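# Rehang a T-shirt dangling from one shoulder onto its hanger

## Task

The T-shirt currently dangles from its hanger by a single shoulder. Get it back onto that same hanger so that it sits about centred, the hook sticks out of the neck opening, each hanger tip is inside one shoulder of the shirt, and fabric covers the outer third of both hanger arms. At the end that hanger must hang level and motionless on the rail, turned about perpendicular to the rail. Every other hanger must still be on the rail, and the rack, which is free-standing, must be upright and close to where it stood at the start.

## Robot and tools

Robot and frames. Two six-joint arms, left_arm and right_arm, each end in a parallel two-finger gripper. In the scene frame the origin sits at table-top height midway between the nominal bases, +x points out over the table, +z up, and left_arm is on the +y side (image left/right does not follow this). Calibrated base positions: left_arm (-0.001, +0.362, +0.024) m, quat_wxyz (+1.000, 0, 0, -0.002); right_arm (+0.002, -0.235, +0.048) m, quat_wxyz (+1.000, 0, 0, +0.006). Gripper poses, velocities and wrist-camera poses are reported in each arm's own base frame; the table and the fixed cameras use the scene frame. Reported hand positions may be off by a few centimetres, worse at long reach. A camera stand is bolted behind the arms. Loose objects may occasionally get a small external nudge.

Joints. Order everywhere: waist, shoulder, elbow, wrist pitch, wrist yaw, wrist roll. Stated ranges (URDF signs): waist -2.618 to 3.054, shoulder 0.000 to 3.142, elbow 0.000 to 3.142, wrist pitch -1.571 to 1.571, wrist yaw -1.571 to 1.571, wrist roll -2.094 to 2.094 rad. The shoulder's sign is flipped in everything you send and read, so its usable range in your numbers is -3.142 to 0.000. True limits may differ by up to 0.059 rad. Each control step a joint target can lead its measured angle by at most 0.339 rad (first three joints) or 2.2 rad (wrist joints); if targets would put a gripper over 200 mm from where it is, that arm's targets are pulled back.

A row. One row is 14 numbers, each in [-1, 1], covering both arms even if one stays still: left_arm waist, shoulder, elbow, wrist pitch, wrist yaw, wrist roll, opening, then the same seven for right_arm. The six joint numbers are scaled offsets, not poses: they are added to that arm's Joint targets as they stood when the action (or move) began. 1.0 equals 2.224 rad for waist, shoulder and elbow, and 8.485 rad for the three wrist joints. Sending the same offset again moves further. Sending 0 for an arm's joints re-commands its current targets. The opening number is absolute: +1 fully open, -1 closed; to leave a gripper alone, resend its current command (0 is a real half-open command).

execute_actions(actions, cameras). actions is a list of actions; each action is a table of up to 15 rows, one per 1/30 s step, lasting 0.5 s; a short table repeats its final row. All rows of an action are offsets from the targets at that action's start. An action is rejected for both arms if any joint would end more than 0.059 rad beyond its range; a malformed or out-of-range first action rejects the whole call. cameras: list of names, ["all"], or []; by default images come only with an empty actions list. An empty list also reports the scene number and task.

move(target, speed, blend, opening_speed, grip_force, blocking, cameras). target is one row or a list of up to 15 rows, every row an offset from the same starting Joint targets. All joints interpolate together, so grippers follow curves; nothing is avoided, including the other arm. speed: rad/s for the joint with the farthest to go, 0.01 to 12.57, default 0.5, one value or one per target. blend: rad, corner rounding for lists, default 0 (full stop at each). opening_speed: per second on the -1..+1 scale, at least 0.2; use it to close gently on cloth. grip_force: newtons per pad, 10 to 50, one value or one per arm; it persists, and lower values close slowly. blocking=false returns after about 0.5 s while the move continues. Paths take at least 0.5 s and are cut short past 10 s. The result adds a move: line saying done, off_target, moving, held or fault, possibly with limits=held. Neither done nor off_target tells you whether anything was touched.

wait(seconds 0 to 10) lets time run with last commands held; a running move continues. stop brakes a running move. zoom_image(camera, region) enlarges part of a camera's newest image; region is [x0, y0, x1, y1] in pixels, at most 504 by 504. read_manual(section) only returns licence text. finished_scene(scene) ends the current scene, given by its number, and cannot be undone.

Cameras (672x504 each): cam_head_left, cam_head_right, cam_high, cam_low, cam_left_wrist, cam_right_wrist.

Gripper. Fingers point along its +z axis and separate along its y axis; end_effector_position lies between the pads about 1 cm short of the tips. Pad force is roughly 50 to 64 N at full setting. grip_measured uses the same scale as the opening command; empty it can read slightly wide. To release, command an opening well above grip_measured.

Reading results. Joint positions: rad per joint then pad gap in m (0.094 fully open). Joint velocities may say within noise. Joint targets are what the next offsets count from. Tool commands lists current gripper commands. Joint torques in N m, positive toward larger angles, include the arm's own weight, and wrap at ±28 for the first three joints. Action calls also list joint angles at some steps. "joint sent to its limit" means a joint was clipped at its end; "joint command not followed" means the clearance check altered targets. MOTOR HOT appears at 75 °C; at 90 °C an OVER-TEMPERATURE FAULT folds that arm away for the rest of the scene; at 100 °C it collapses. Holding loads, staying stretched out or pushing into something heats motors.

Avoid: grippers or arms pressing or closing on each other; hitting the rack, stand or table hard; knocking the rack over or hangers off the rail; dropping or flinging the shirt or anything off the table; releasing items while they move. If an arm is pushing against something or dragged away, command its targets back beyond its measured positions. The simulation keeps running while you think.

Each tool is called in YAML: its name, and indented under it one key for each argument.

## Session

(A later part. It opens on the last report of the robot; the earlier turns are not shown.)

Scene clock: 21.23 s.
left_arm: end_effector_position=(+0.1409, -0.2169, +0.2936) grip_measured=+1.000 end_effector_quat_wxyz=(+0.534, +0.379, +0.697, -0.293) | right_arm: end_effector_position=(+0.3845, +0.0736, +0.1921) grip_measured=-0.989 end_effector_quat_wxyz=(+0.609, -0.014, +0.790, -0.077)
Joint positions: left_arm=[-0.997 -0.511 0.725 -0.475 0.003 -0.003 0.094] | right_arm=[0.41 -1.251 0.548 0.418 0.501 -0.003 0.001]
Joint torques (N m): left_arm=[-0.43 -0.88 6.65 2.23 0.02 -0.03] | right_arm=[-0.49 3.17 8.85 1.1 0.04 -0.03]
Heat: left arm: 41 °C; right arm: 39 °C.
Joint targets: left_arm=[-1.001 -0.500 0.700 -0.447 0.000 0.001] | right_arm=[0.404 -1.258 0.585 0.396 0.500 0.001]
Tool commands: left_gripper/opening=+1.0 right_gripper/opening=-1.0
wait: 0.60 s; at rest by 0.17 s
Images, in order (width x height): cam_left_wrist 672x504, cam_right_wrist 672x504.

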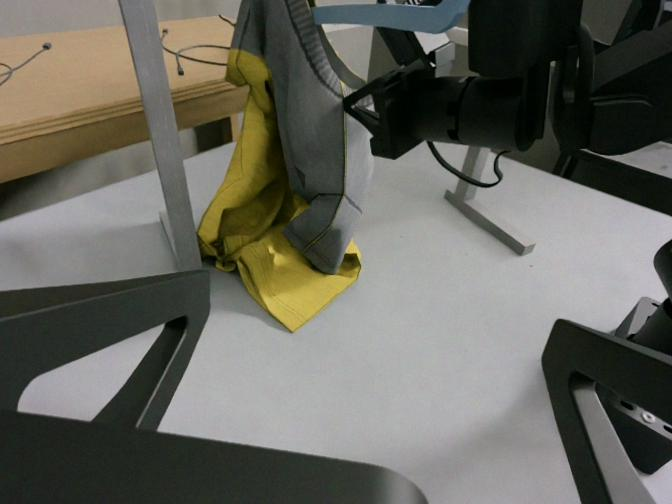

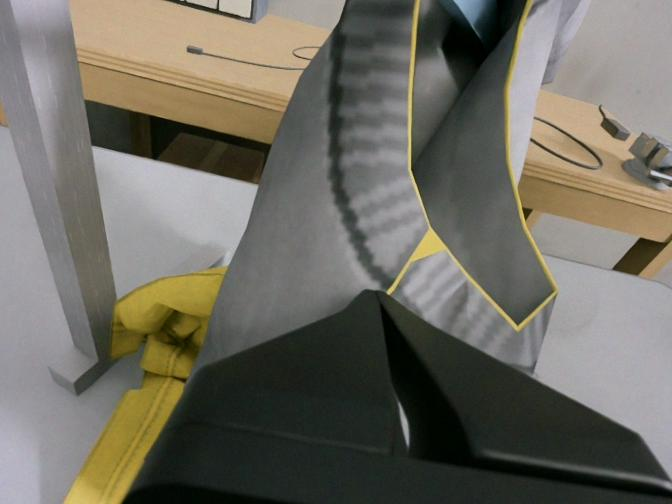

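move:
  target:
    - [0,0,0,0,0,0,1,0,0,0,0,0,0,0.6]
    - [0,0,0,0,0,0,1,-0.0126,-0.0558,0.0472,0.004,0,0,0.6]
  cameras: ["cam_right_wrist","cam_left_wrist"]

Scene clock: 22.73 s.
left_arm: end_effector_position=(+0.1409, -0.2169, +0.2936) grip_measured=+1.000 end_effector_quat_wxyz=(+0.534, +0.379, +0.697, -0.293) | right_arm: end_effector_position=(+0.4119, +0.0730, +0.1905) grip_measured=+0.598 end_effector_quat_wxyz=(+0.599, -0.006, +0.796, -0.089)
Joint positions: left_arm=[-0.997 -0.511 0.725 -0.475 0.003 -0.003 0.094] | right_arm=[0.381 -1.375 0.649 0.418 0.501 -0.003 0.075]
Joint torques (N m): left_arm=[-0.4 -0.81 6.52 2.22 0.02 0.01] | right_arm=[-0.47 4.21 9.09 1.4 0.04 -0.02]
Heat: left arm: 41 °C; right arm: 39 °C.
Joint targets: left_arm=[-1.001 -0.500 0.700 -0.447 0.000 0.001] | right_arm=[0.376 -1.382 0.690 0.430 0.500 0.001]
move: off_target (right_arm); right_arm: the elbow is farthest, 0.041 rad from its target
Images, in order (width x height): cam_left_wrist 672x504, cam_right_wrist 672x504.

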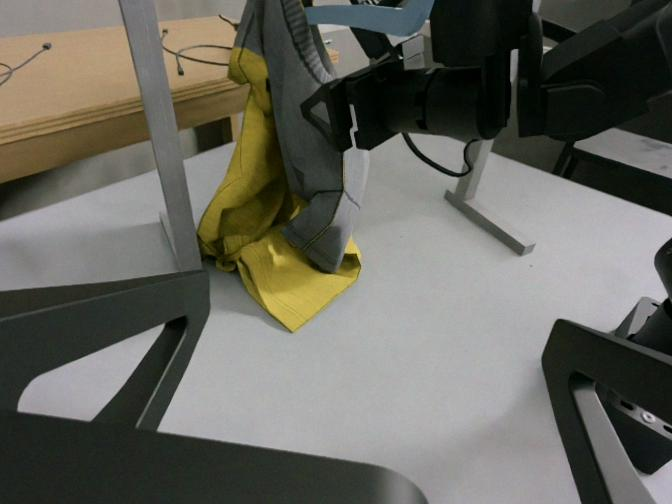

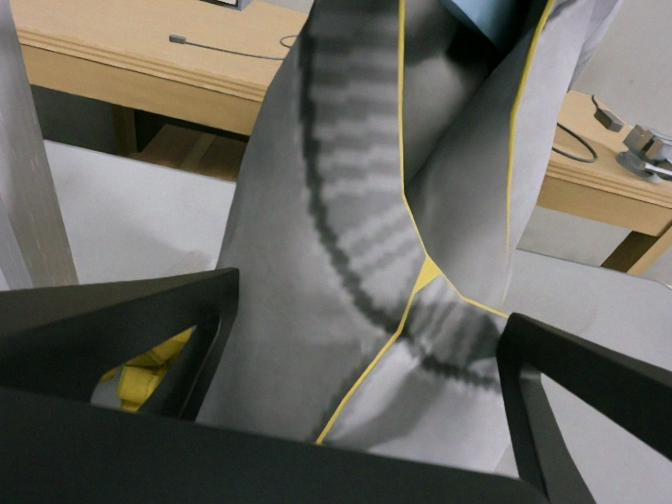

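move:
  target: [0,0,0,0,0,0,1,0,0,0,0,0,0,-1]
  cameras: ["cam_right_wrist","cam_left_wrist"]
  opening_speed: 1.5

Scene clock: 24.10 s.
left_arm: end_effector_position=(+0.1409, -0.2169, +0.2936) grip_measured=+1.000 end_effector_quat_wxyz=(+0.534, +0.379, +0.697, -0.293) | right_arm: end_effector_position=(+0.4119, +0.0730, +0.1905) grip_measured=-0.972 end_effector_quat_wxyz=(+0.599, -0.006, +0.796, -0.089)
Joint positions: left_arm=[-0.997 -0.511 0.725 -0.475 0.003 -0.003 0.094] | right_arm=[0.381 -1.375 0.649 0.418 0.501 -0.003 0.001]
Joint torques (N m): left_arm=[-0.59 -1.01 6.6 2.22 -0.02 0.03] | right_arm=[-0.46 4.22 9.09 1.39 0.04 -0.03]
Heat: left arm: 41 °C; right arm: 39 °C.
Joint targets: left_arm=[-1.001 -0.500 0.700 -0.447 0.000 0.001] | right_arm=[0.376 -1.382 0.690 0.430 0.500 0.001]
move: off_target (right_arm); right_arm: the elbow is farthest, 0.041 rad from its target
Images, in order (width x height): cam_left_wrist 672x504, cam_right_wrist 672x504.

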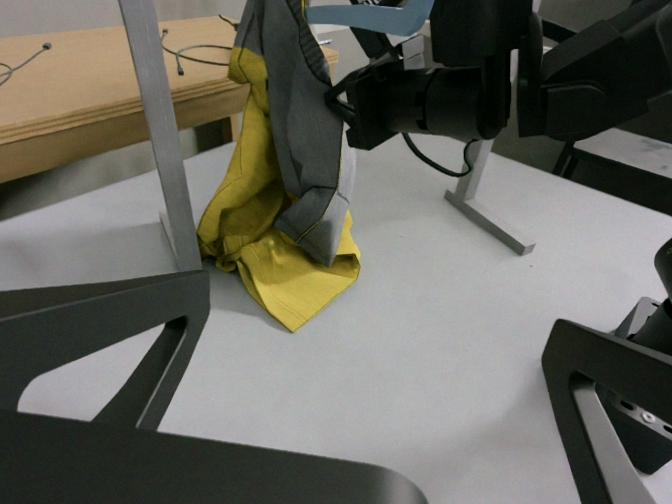

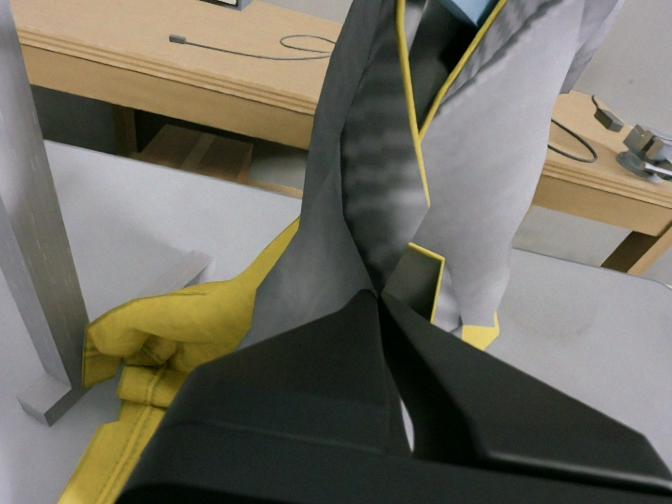

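move:
  target: [0,0,0,0,0,0,1,0.1223,0.254,-0.1218,-0.032,0.0118,0,-1]
  cameras: ["cam_right_wrist","cam_left_wrist","cam_high"]

Scene clock: 26.37 s.
left_arm: end_effector_position=(+0.1409, -0.2169, +0.2936) grip_measured=+1.000 end_effector_quat_wxyz=(+0.534, +0.379, +0.697, -0.293) | right_arm: end_effector_position=(+0.3048, +0.1042, +0.2268) grip_measured=-0.974 end_effector_quat_wxyz=(+0.640, -0.064, +0.765, -0.026)
Joint positions: left_arm=[-0.997 -0.511 0.725 -0.475 0.003 -0.003 0.094] | right_arm=[0.641 -0.831 0.434 0.18 0.587 -0.003 0.001]
Joint torques (N m): left_arm=[-0.38 -0.72 6.69 2.25 0.03 0] | right_arm=[0.47 1.85 5.49 1.11 0.16 -0.02]
Heat: left arm: 41 °C; right arm: 39 °C.
Joint targets: left_arm=[-1.001 -0.500 0.700 -0.447 0.000 0.001] | right_arm=[0.648 -0.817 0.419 0.159 0.600 0.001]
move: done
Images, in order (width x height): cam_high 672x504, cam_left_wrist 672x504, cam_right_wrist 672x504.

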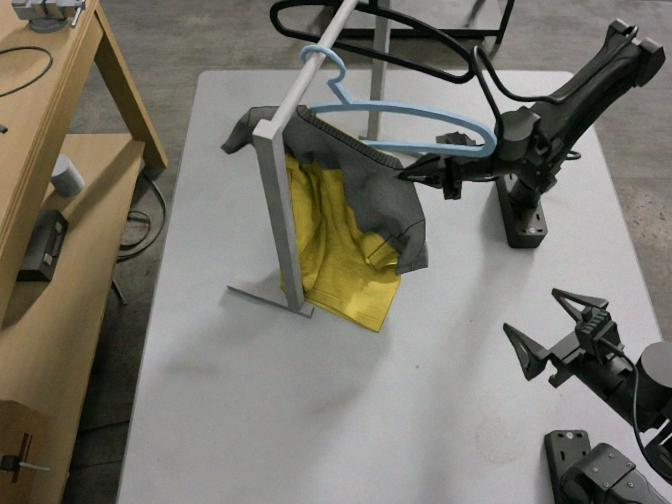

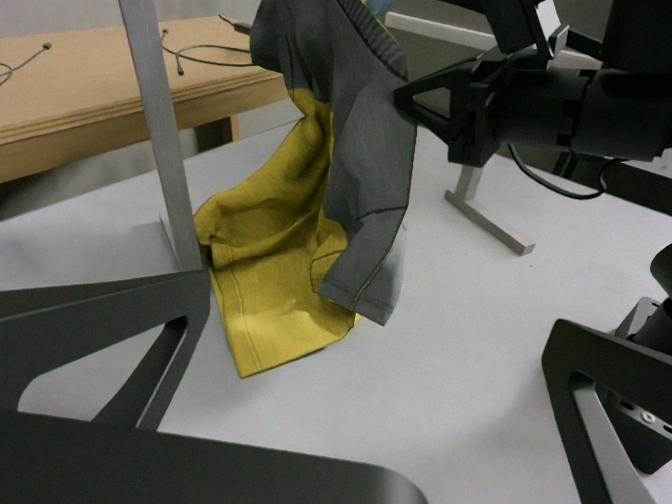

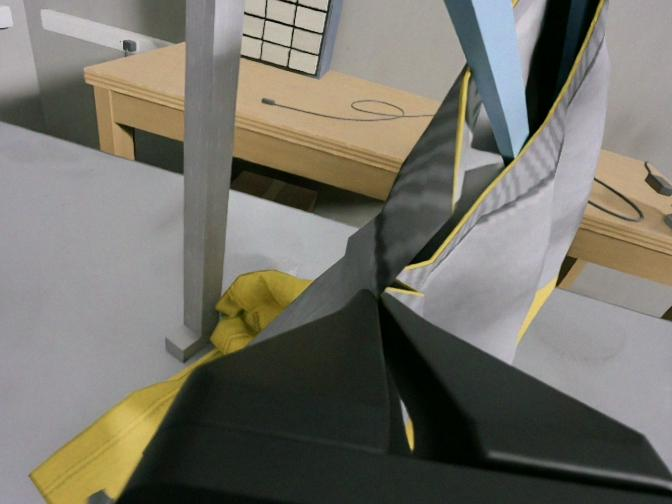

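move:
  target: [0.058,-0.5355,0.336,0.1085,0,0,1,0,0,0,0,0,0,-1]
  cameras: ["cam_right_wrist","cam_left_wrist","cam_high","cam_head_right"]
  speed: 0.8

Scene clock: 29.17 s.
left_arm: end_effector_position=(+0.3516, -0.4185, +0.4222) grip_measured=+1.000 end_effector_quat_wxyz=(+0.696, +0.268, +0.581, -0.325) | right_arm: end_effector_position=(+0.3048, +0.1042, +0.2268) grip_measured=-0.974 end_effector_quat_wxyz=(+0.640, -0.064, +0.765, -0.026)
Joint positions: left_arm=[-0.876 -1.676 1.418 0.441 -0.006 -0.003 0.094] | right_arm=[0.641 -0.831 0.434 0.18 0.587 -0.003 0.001]
Joint torques (N m): left_arm=[0.4 7.23 12.42 2.21 0 0.04] | right_arm=[0.49 1.84 5.46 1.09 0.16 -0.03]
Heat: left arm: 42 °C; right arm: 39 °C.
Joint targets: left_arm=[-0.872 -1.691 1.448 0.474 0.000 0.001] | right_arm=[0.648 -0.817 0.419 0.159 0.600 0.001]
move: done
Images, in order (width x height): cam_head_right 672x504, cam_high 672x504, cam_left_wrist 672x504, cam_right_wrist 672x504.

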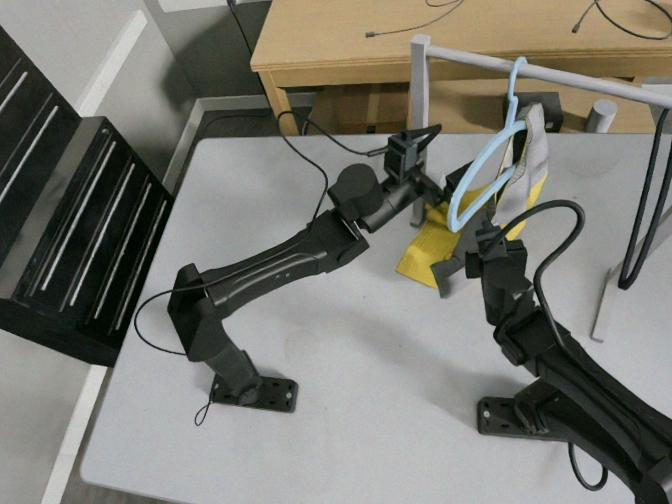

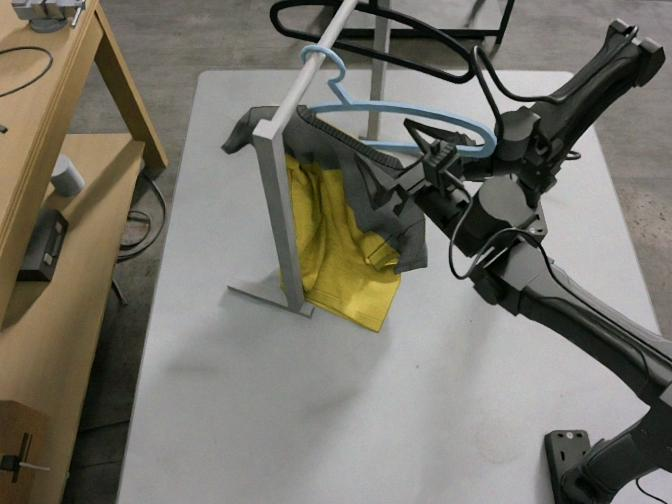

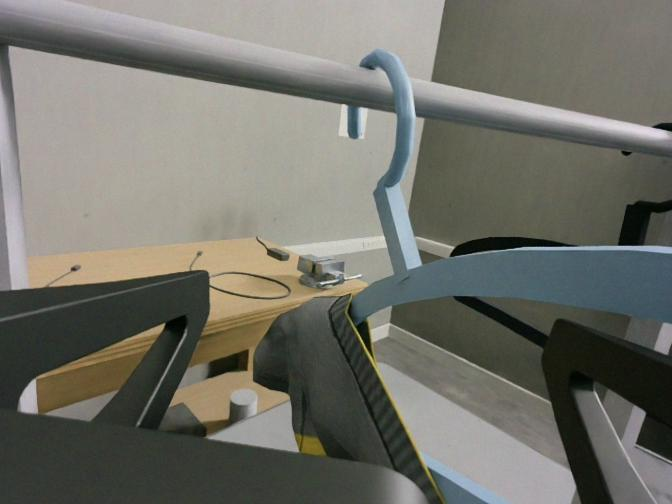

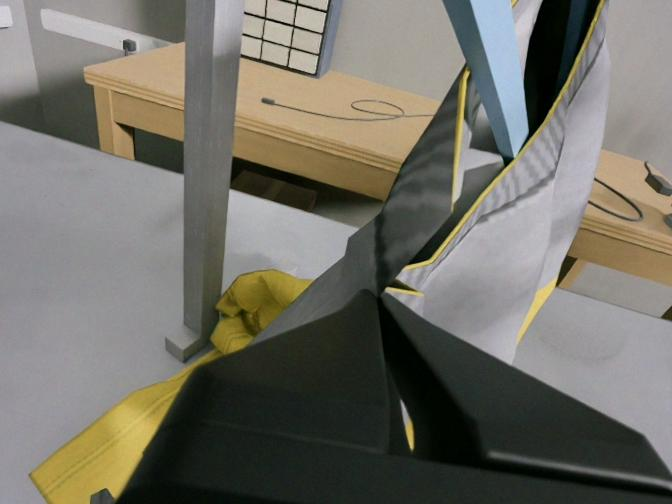

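move:
  target: [0,0.176,-0.134,-0.032,0,0,1,0,0,0,0,0,0,-1]
  cameras: ["cam_left_wrist"]
  speed: 0.8

move:
  target: [0,0,0,0,0,0,1,0.088,0.12,-0.0166,-0.0217,0.006,0,-1]
  cameras: ["all"]
  speed: 0.3

Scene clock: 31.93 s.
left_arm: end_effector_position=(+0.2893, -0.3438, +0.4326) grip_measured=+1.000 end_effector_quat_wxyz=(+0.679, +0.278, +0.601, -0.317) | right_arm: end_effector_position=(+0.3048, +0.1042, +0.2268) grip_measured=-0.974 end_effector_quat_wxyz=(+0.640, -0.064, +0.765, -0.026)
Joint positions: left_arm=[-0.876 -1.302 1.174 0.252 -0.006 -0.003 0.094] | right_arm=[0.641 -0.831 0.434 0.18 0.587 -0.003 0.001]
Joint torques (N m): left_arm=[0.4 4.86 7.19 1.41 0.03 -0.01] | right_arm=[0.49 1.84 5.49 1.09 0.15 -0.02]
Heat: left arm: 42 °C; right arm: 39 °C.
Joint targets: left_arm=[-0.872 -1.299 1.150 0.202 0.000 0.001] | right_arm=[0.648 -0.817 0.419 0.159 0.600 0.001]
move: off_target (left_arm); left_arm: the wrist pitch is farthest, 0.050 rad from its target
Images, in order (width x height): cam_left_wrist 672x504.

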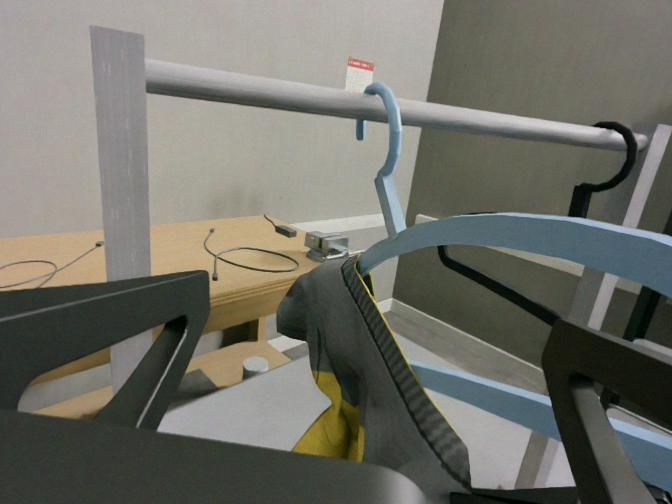

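Scene clock: 33.43 s.
left_arm: end_effector_position=(+0.2893, -0.3438, +0.4326) grip_measured=+1.000 end_effector_quat_wxyz=(+0.679, +0.278, +0.601, -0.317) | right_arm: end_effector_position=(+0.2534, +0.1209, +0.2426) grip_measured=-0.974 end_effector_quat_wxyz=(+0.658, -0.109, +0.745, +0.028)
Joint positions: left_arm=[-0.876 -1.302 1.174 0.252 -0.006 -0.003 0.094] | right_arm=[0.836 -0.56 0.397 -0.004 0.642 -0.003 0.001]
Joint torques (N m): left_arm=[0.49 4.97 7.24 1.42 -0.01 0.07] | right_arm=[0.55 -0.35 5.5 1.1 0.09 -0.03]
Heat: left arm: 42 °C; right arm: 39 °C.
Joint targets: left_arm=[-0.872 -1.299 1.150 0.202 0.000 0.001] | right_arm=[0.844 -0.550 0.382 -0.025 0.651 0.001]
move: off_target (left_arm); left_arm: the wrist pitch is farthest, 0.050 rad from its target

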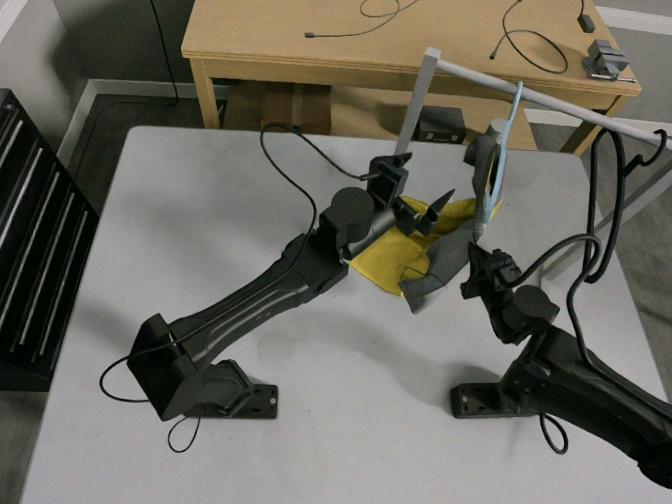

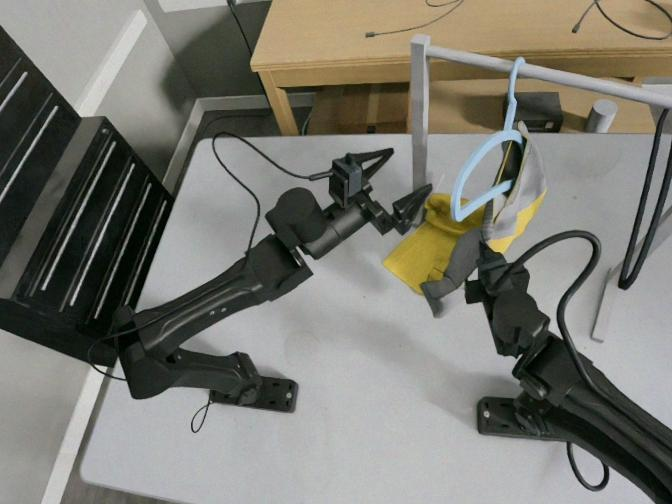

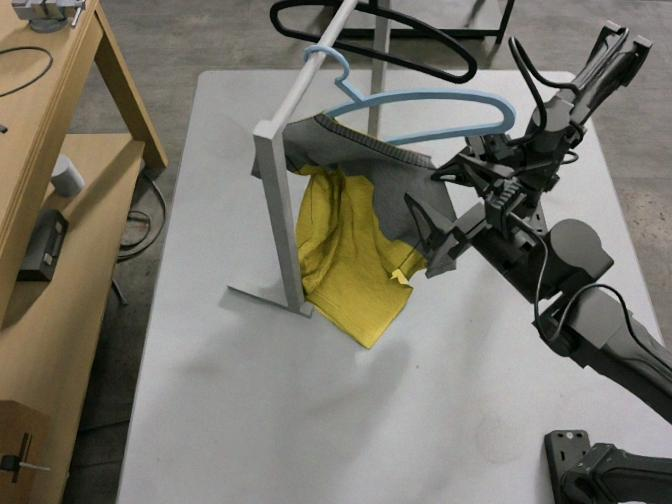

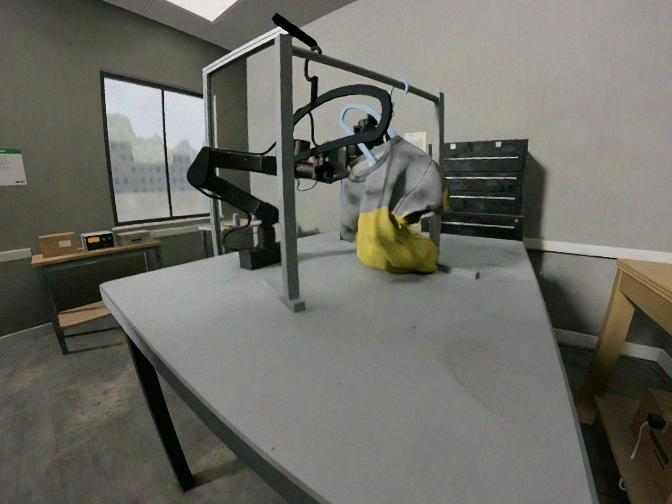

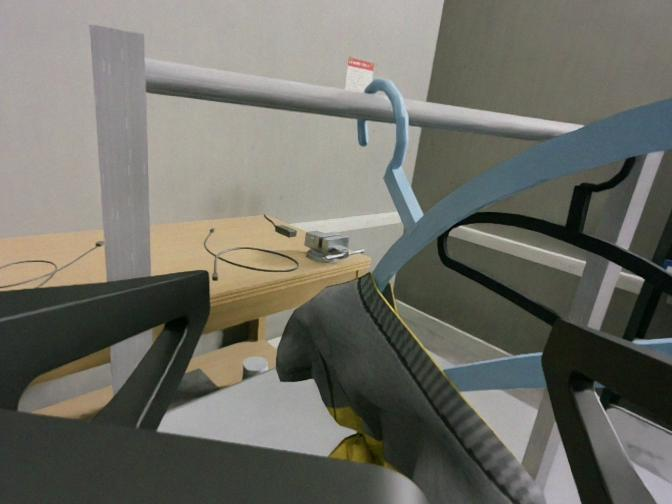

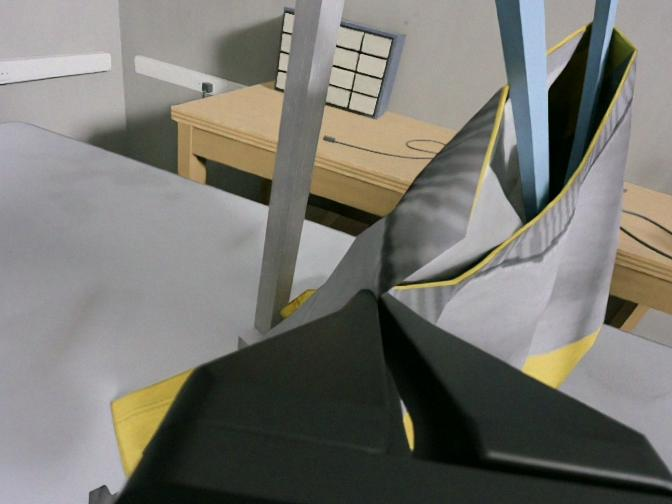

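move:
  target: [0,0,0,0,0,0,1,-0.08,-0.11,0.02,0.04,-0.006,0,-1]
  cameras: ["cam_left_wrist","cam_right_wrist","cam_high"]
  speed: 0.5

Scene clock: 35.57 s.
left_arm: end_effector_position=(+0.2893, -0.3438, +0.4326) grip_measured=+1.000 end_effector_quat_wxyz=(+0.679, +0.278, +0.601, -0.317) | right_arm: end_effector_position=(+0.2990, +0.1079, +0.2377) grip_measured=-0.974 end_effector_quat_wxyz=(+0.666, -0.054, +0.744, -0.005)
Joint positions: left_arm=[-0.876 -1.302 1.174 0.252 -0.006 -0.003 0.094] | right_arm=[0.67 -0.796 0.397 0.263 0.602 -0.003 0.001]
Joint torques (N m): left_arm=[0.21 4.77 7.39 1.38 0.05 -0.01] | right_arm=[-0.4 0.39 8.68 1.73 -0.01 -0.02]
Heat: left arm: 42 °C; right arm: 39 °C.
Joint targets: left_arm=[-0.872 -1.299 1.150 0.202 0.000 0.001] | right_arm=[0.665 -0.795 0.427 0.314 0.600 0.001]
move: off_target (left_arm, right_arm); left_arm: the wrist pitch is farthest, 0.050 rad from its target; right_arm: the wrist pitch is farthest, 0.051 rad from its target
Images, in order (width x height): cam_high 672x504, cam_left_wrist 672x504, cam_right_wrist 672x504.

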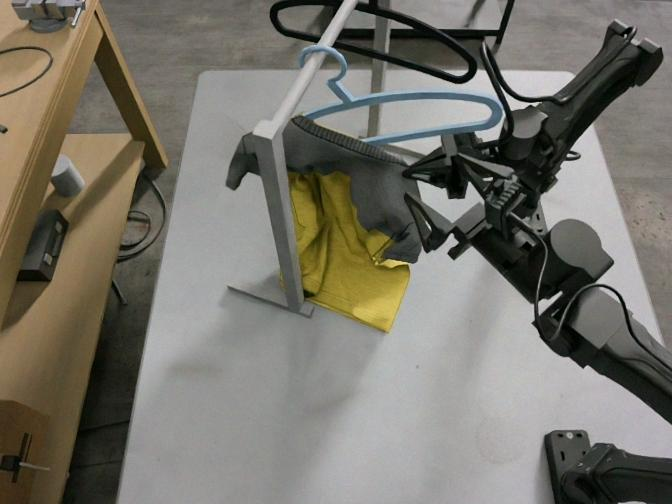

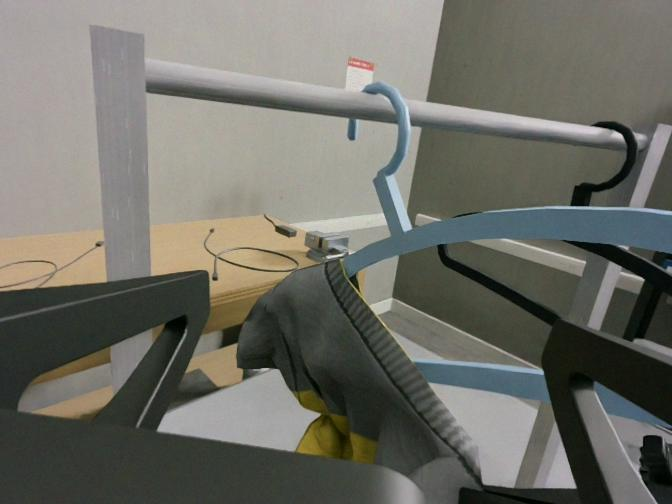

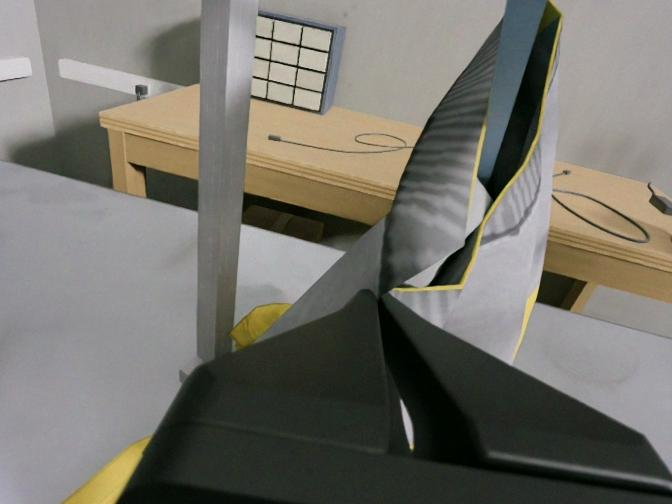

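move:
  target: [-0.023,-0.1425,0.18,-0.0103,0.0236,-0.2145,1,0,0,0,0,0,0,-1]
  cameras: ["all"]
  speed: 1.2

Scene clock: 38.93 s.
left_arm: end_effector_position=(+0.2895, -0.4352, +0.4450) grip_measured=+1.000 end_effector_quat_wxyz=(-0.082, +0.228, -0.637, +0.732) | right_arm: end_effector_position=(+0.2989, +0.1081, +0.2377) grip_measured=-0.974 end_effector_quat_wxyz=(+0.666, -0.054, +0.744, -0.005)
Joint positions: left_arm=[-0.918 -1.595 1.518 0.163 0.196 -1.821 0.094] | right_arm=[0.67 -0.796 0.397 0.263 0.6 -0.003 0.001]
Joint torques (N m): left_arm=[-0.47 5.81 12.41 1.43 0.1 -0.05] | right_arm=[-0.42 0.36 8.66 1.74 -0.01 -0.03]
Motor temperatures (°C): left_arm=[29 34 42 41 29 27 28] | right_arm=[26 32 37 40 29 31 29]
Heat: left arm: 42 °C; right arm: 40 °C.
Joint targets: left_arm=[-0.923 -1.616 1.550 0.115 0.200 -1.819] | right_arm=[0.665 -0.795 0.427 0.314 0.600 0.001]
move: off_target (left_arm, right_arm); left_arm: the wrist pitch is farthest, 0.048 rad from its target; right_arm: the wrist pitch is farthest, 0.051 rad from its target

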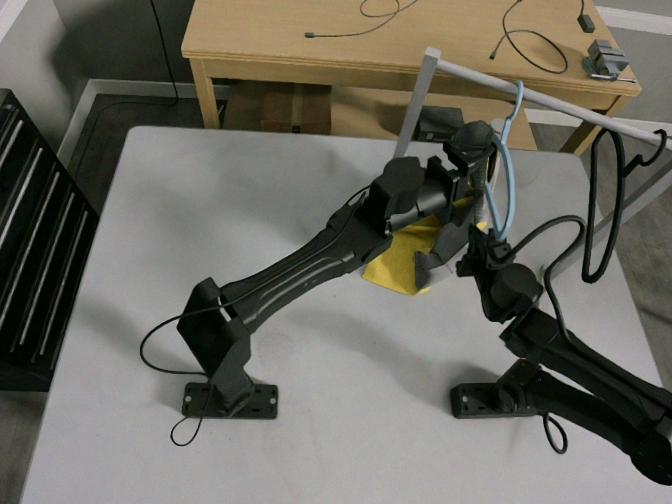

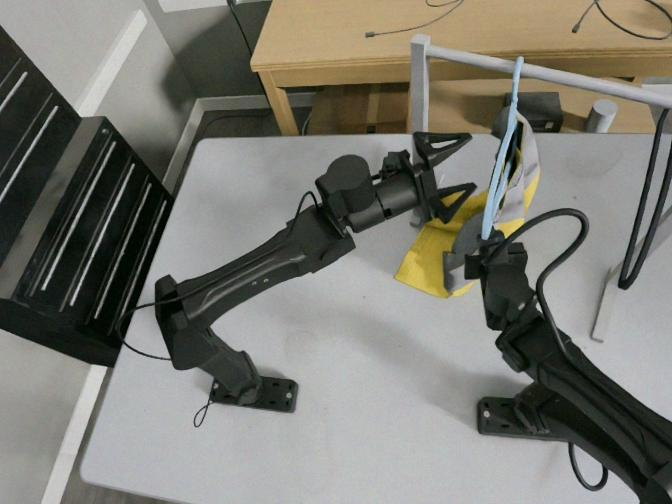

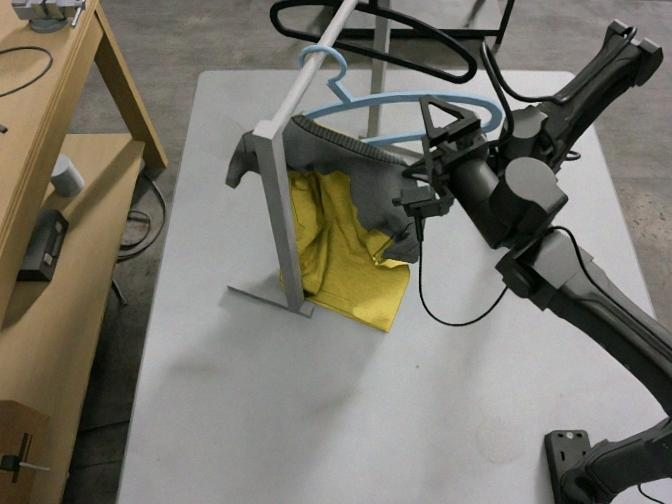

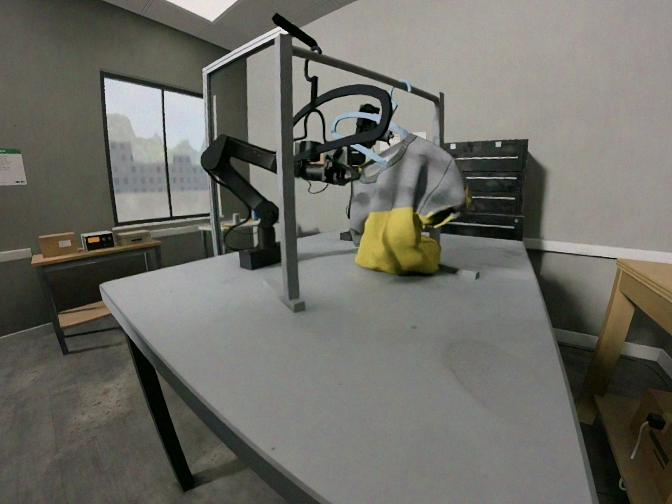

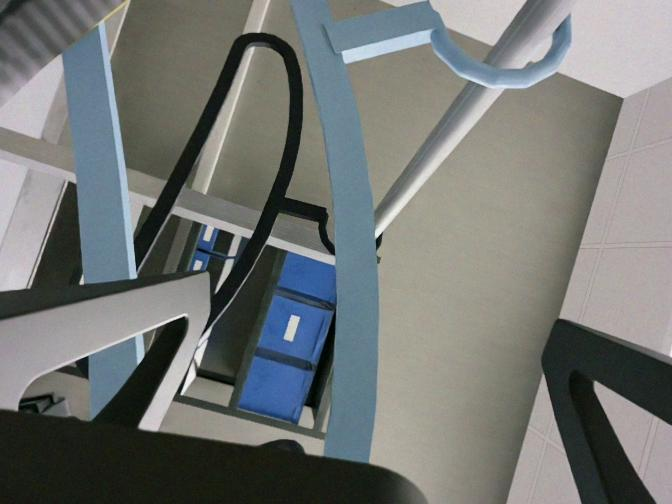

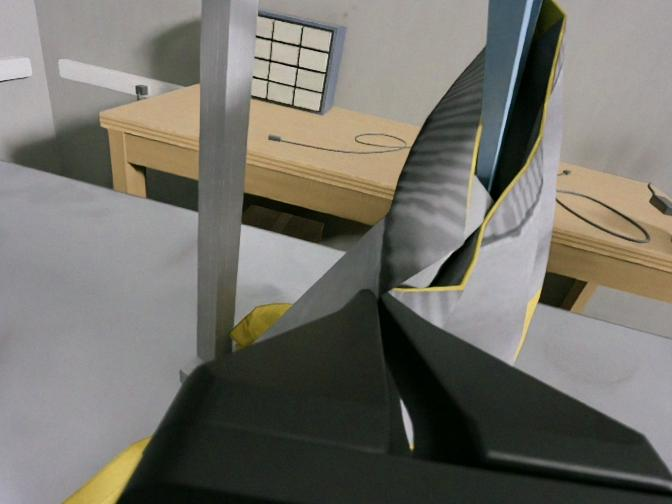

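move:
  target: [0,-0.1263,0.1515,-0.0118,0,0,1,0,0,0,0,0,0,-1]
  cameras: ["cam_left_wrist","cam_head_right","cam_high"]
  speed: 0.4

Scene clock: 40.50 s.
left_arm: end_effector_position=(+0.3317, -0.4904, +0.4375) grip_measured=+1.000 end_effector_quat_wxyz=(-0.078, +0.236, -0.650, +0.718) | right_arm: end_effector_position=(+0.2989, +0.1081, +0.2377) grip_measured=-0.974 end_effector_quat_wxyz=(+0.666, -0.054, +0.744, -0.005)
Joint positions: left_arm=[-0.918 -1.871 1.853 0.063 0.196 -1.821 0.094] | right_arm=[0.67 -0.796 0.397 0.263 0.6 -0.003 0.001]
Joint torques (N m): left_arm=[-0.55 7.98 12.67 1.44 0.08 0.01] | right_arm=[-0.4 0.38 8.69 1.73 -0.01 -0.02]
Heat: left arm: 42 °C; right arm: 40 °C.
Joint targets: left_arm=[-0.923 -1.897 1.887 0.015 0.200 -1.819] | right_arm=[0.665 -0.795 0.427 0.314 0.600 0.001]
move: off_target (left_arm, right_arm); left_arm: the wrist pitch is farthest, 0.049 rad from its target; right_arm: the wrist pitch is farthest, 0.051 rad from its target
Images, in order (width x height): cam_head_right 672x504, cam_high 672x504, cam_left_wrist 672x504.

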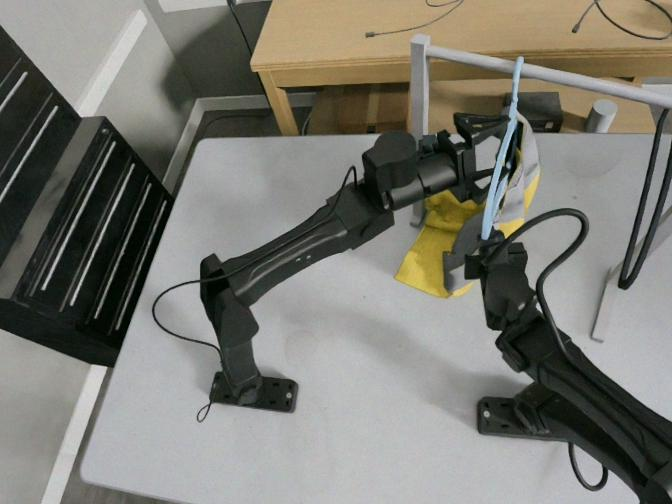

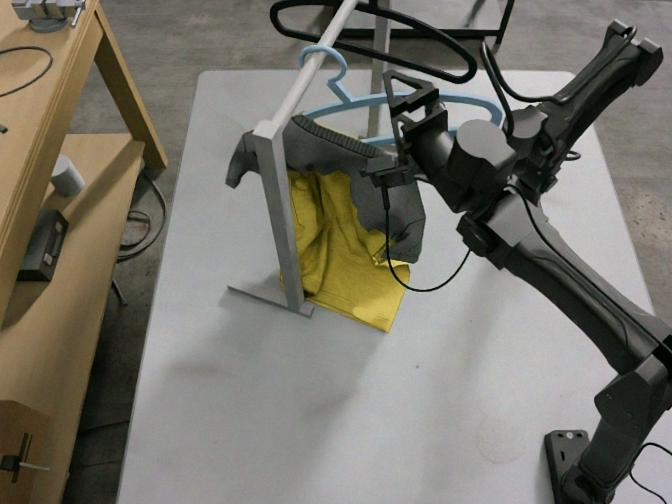

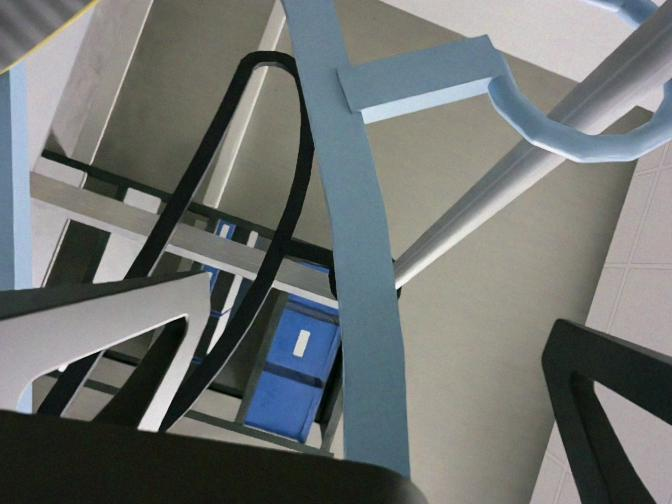

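move:
  target: [0,-0.0611,0.086,-0.0065,0,0,1,0,0,0,0,0,0,-1]
  cameras: ["cam_left_wrist","cam_head_right","cam_high","cam_head_left"]
  speed: 0.3

zoom_image:
  camera: "cam_high"
  region: [280, 30, 520, 230]

zoom_image:
  camera: "cam_head_left"
  region: [400, 60, 600, 260]

Scene clock: 42.13 s.
left_arm: end_effector_position=(+0.3489, -0.5129, +0.4430) grip_measured=+1.000 end_effector_quat_wxyz=(-0.079, +0.234, -0.647, +0.722) | right_arm: end_effector_position=(+0.2989, +0.1081, +0.2377) grip_measured=-0.974 end_effector_quat_wxyz=(+0.666, -0.054, +0.744, -0.005)
Joint positions: left_arm=[-0.918 -2.002 2.047 0.01 0.196 -1.821 0.094] | right_arm=[0.67 -0.796 0.397 0.263 0.6 -0.003 0.001]
Joint torques (N m): left_arm=[-0.51 8.53 12.31 1.46 0.1 -0.01] | right_arm=[-0.39 0.39 8.69 1.73 -0.01 -0.02]
Heat: left arm: 42 °C; right arm: 40 °C.
Joint targets: left_arm=[-0.923 -2.033 2.078 -0.040 0.200 -1.819] | right_arm=[0.665 -0.795 0.427 0.314 0.600 0.001]
move: off_target (left_arm, right_arm); left_arm: the wrist pitch is farthest, 0.050 rad from its target; right_arm: the wrist pitch is farthest, 0.051 rad from its target
Images, in order (width x height): cam_head_left 672x504, cam_head_right 672x504, cam_high 672x504, cam_left_wrist 672x504.

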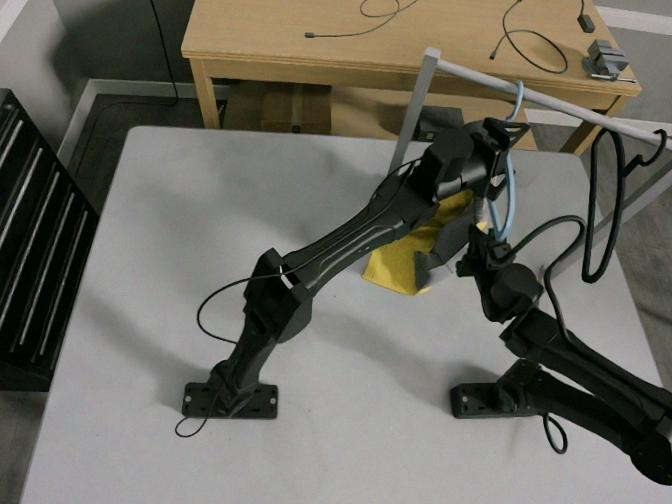

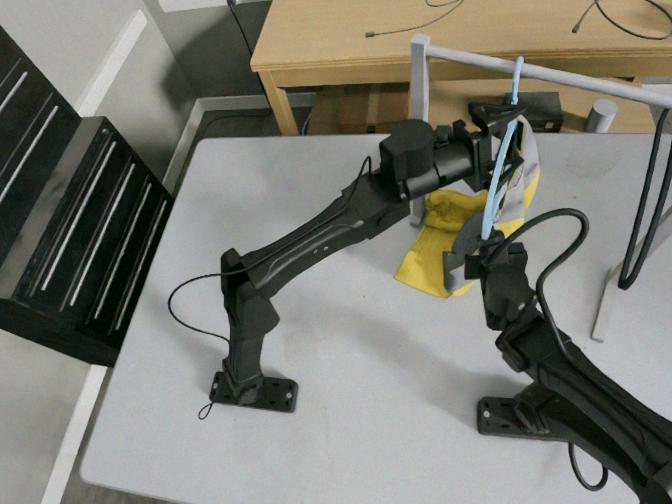

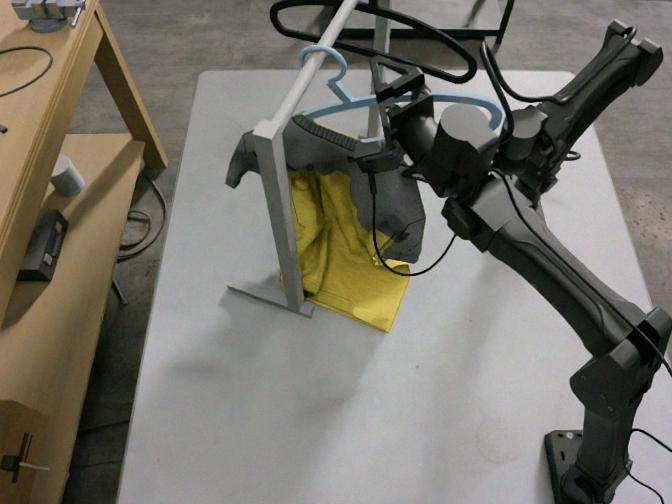

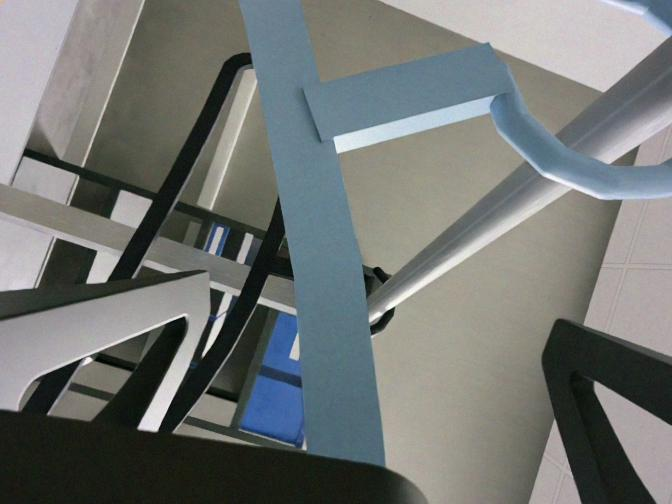

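Scaled by 2.100 from the camera's 672x504 image, which has a finer 960x720 frame.

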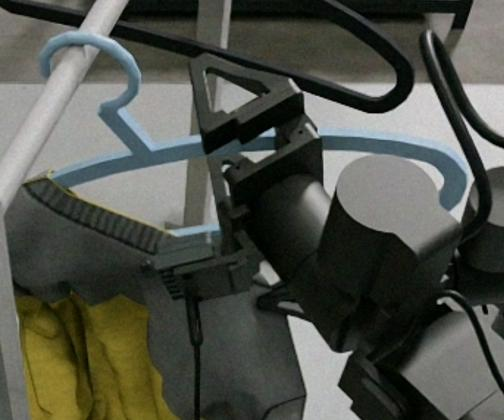

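Scaled by 2.520 from the camera's 672x504 image, which has a finer 960x720 frame.

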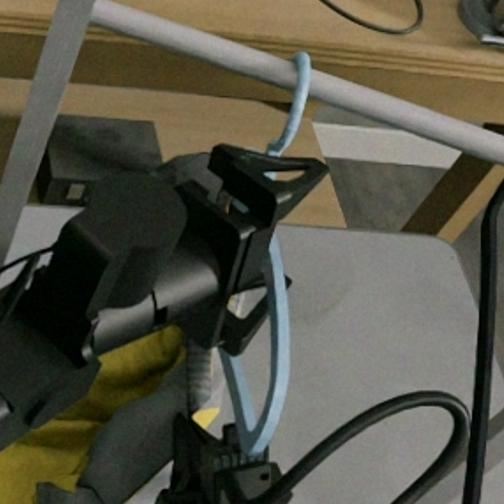

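move:
  target: [0,0,0,0,0,0,-1,0,0,0,0,0,0,-1]
  cameras: ["cam_left_wrist","cam_high","cam_head_right","cam_right_wrist"]
  opening_speed: 0.8

Scene clock: 44.97 s.
left_arm: end_effector_position=(+0.3482, -0.5162, +0.4312) grip_measured=-0.730 end_effector_quat_wxyz=(+0.063, -0.247, +0.657, -0.710) | right_arm: end_effector_position=(+0.2992, +0.1084, +0.2377) grip_measured=-0.974 end_effector_quat_wxyz=(+0.667, -0.054, +0.743, -0.005)
Joint positions: left_arm=[-0.921 -2.01 2.049 -0.023 0.202 -1.845 0.013] | right_arm=[0.67 -0.798 0.397 0.266 0.6 -0.003 0.001]
Joint torques (N m): left_arm=[-0.13 9.33 11.93 1.77 0.02 0.23] | right_arm=[-0.38 0.59 8.68 1.71 -0.02 -0.02]
Heat: left arm: 43 °C; right arm: 41 °C.
Joint targets: left_arm=[-0.923 -2.033 2.078 -0.040 0.200 -1.819] | right_arm=[0.665 -0.795 0.427 0.314 0.600 0.001]
move: off_target (right_arm); right_arm: the wrist pitch is farthest, 0.048 rad from its target
Images, in order (width x height): cam_head_right 672x504, cam_high 672x504, cam_left_wrist 672x504, cam_right_wrist 672x504.

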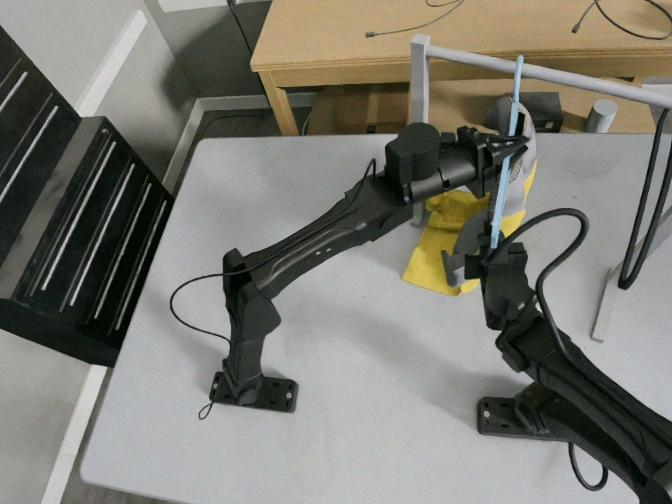

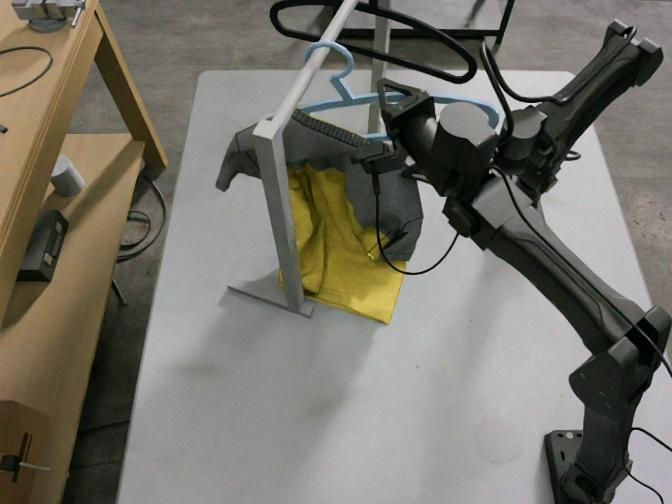

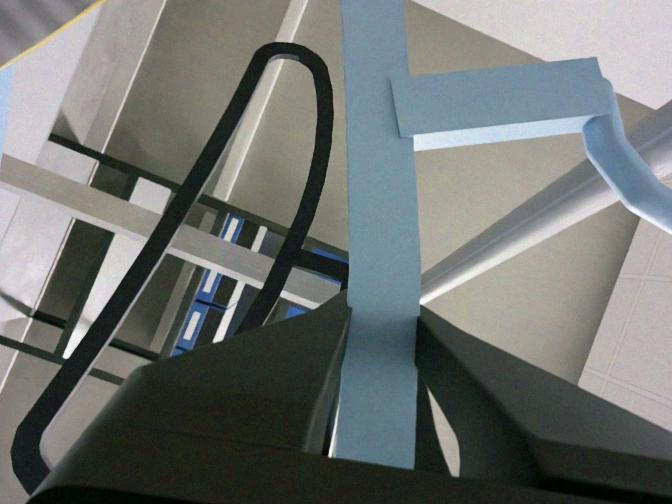

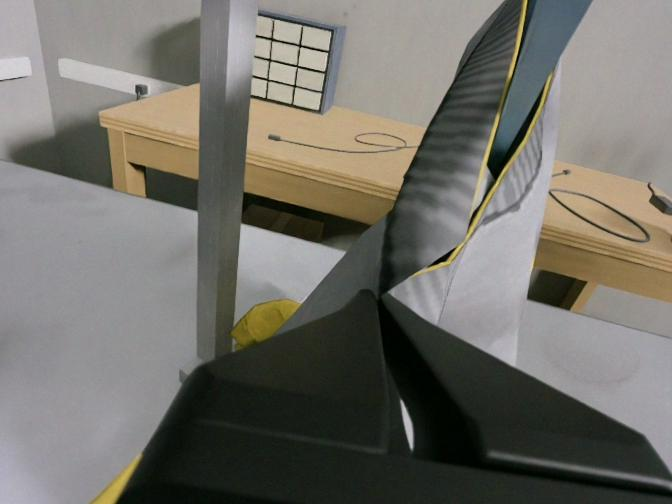

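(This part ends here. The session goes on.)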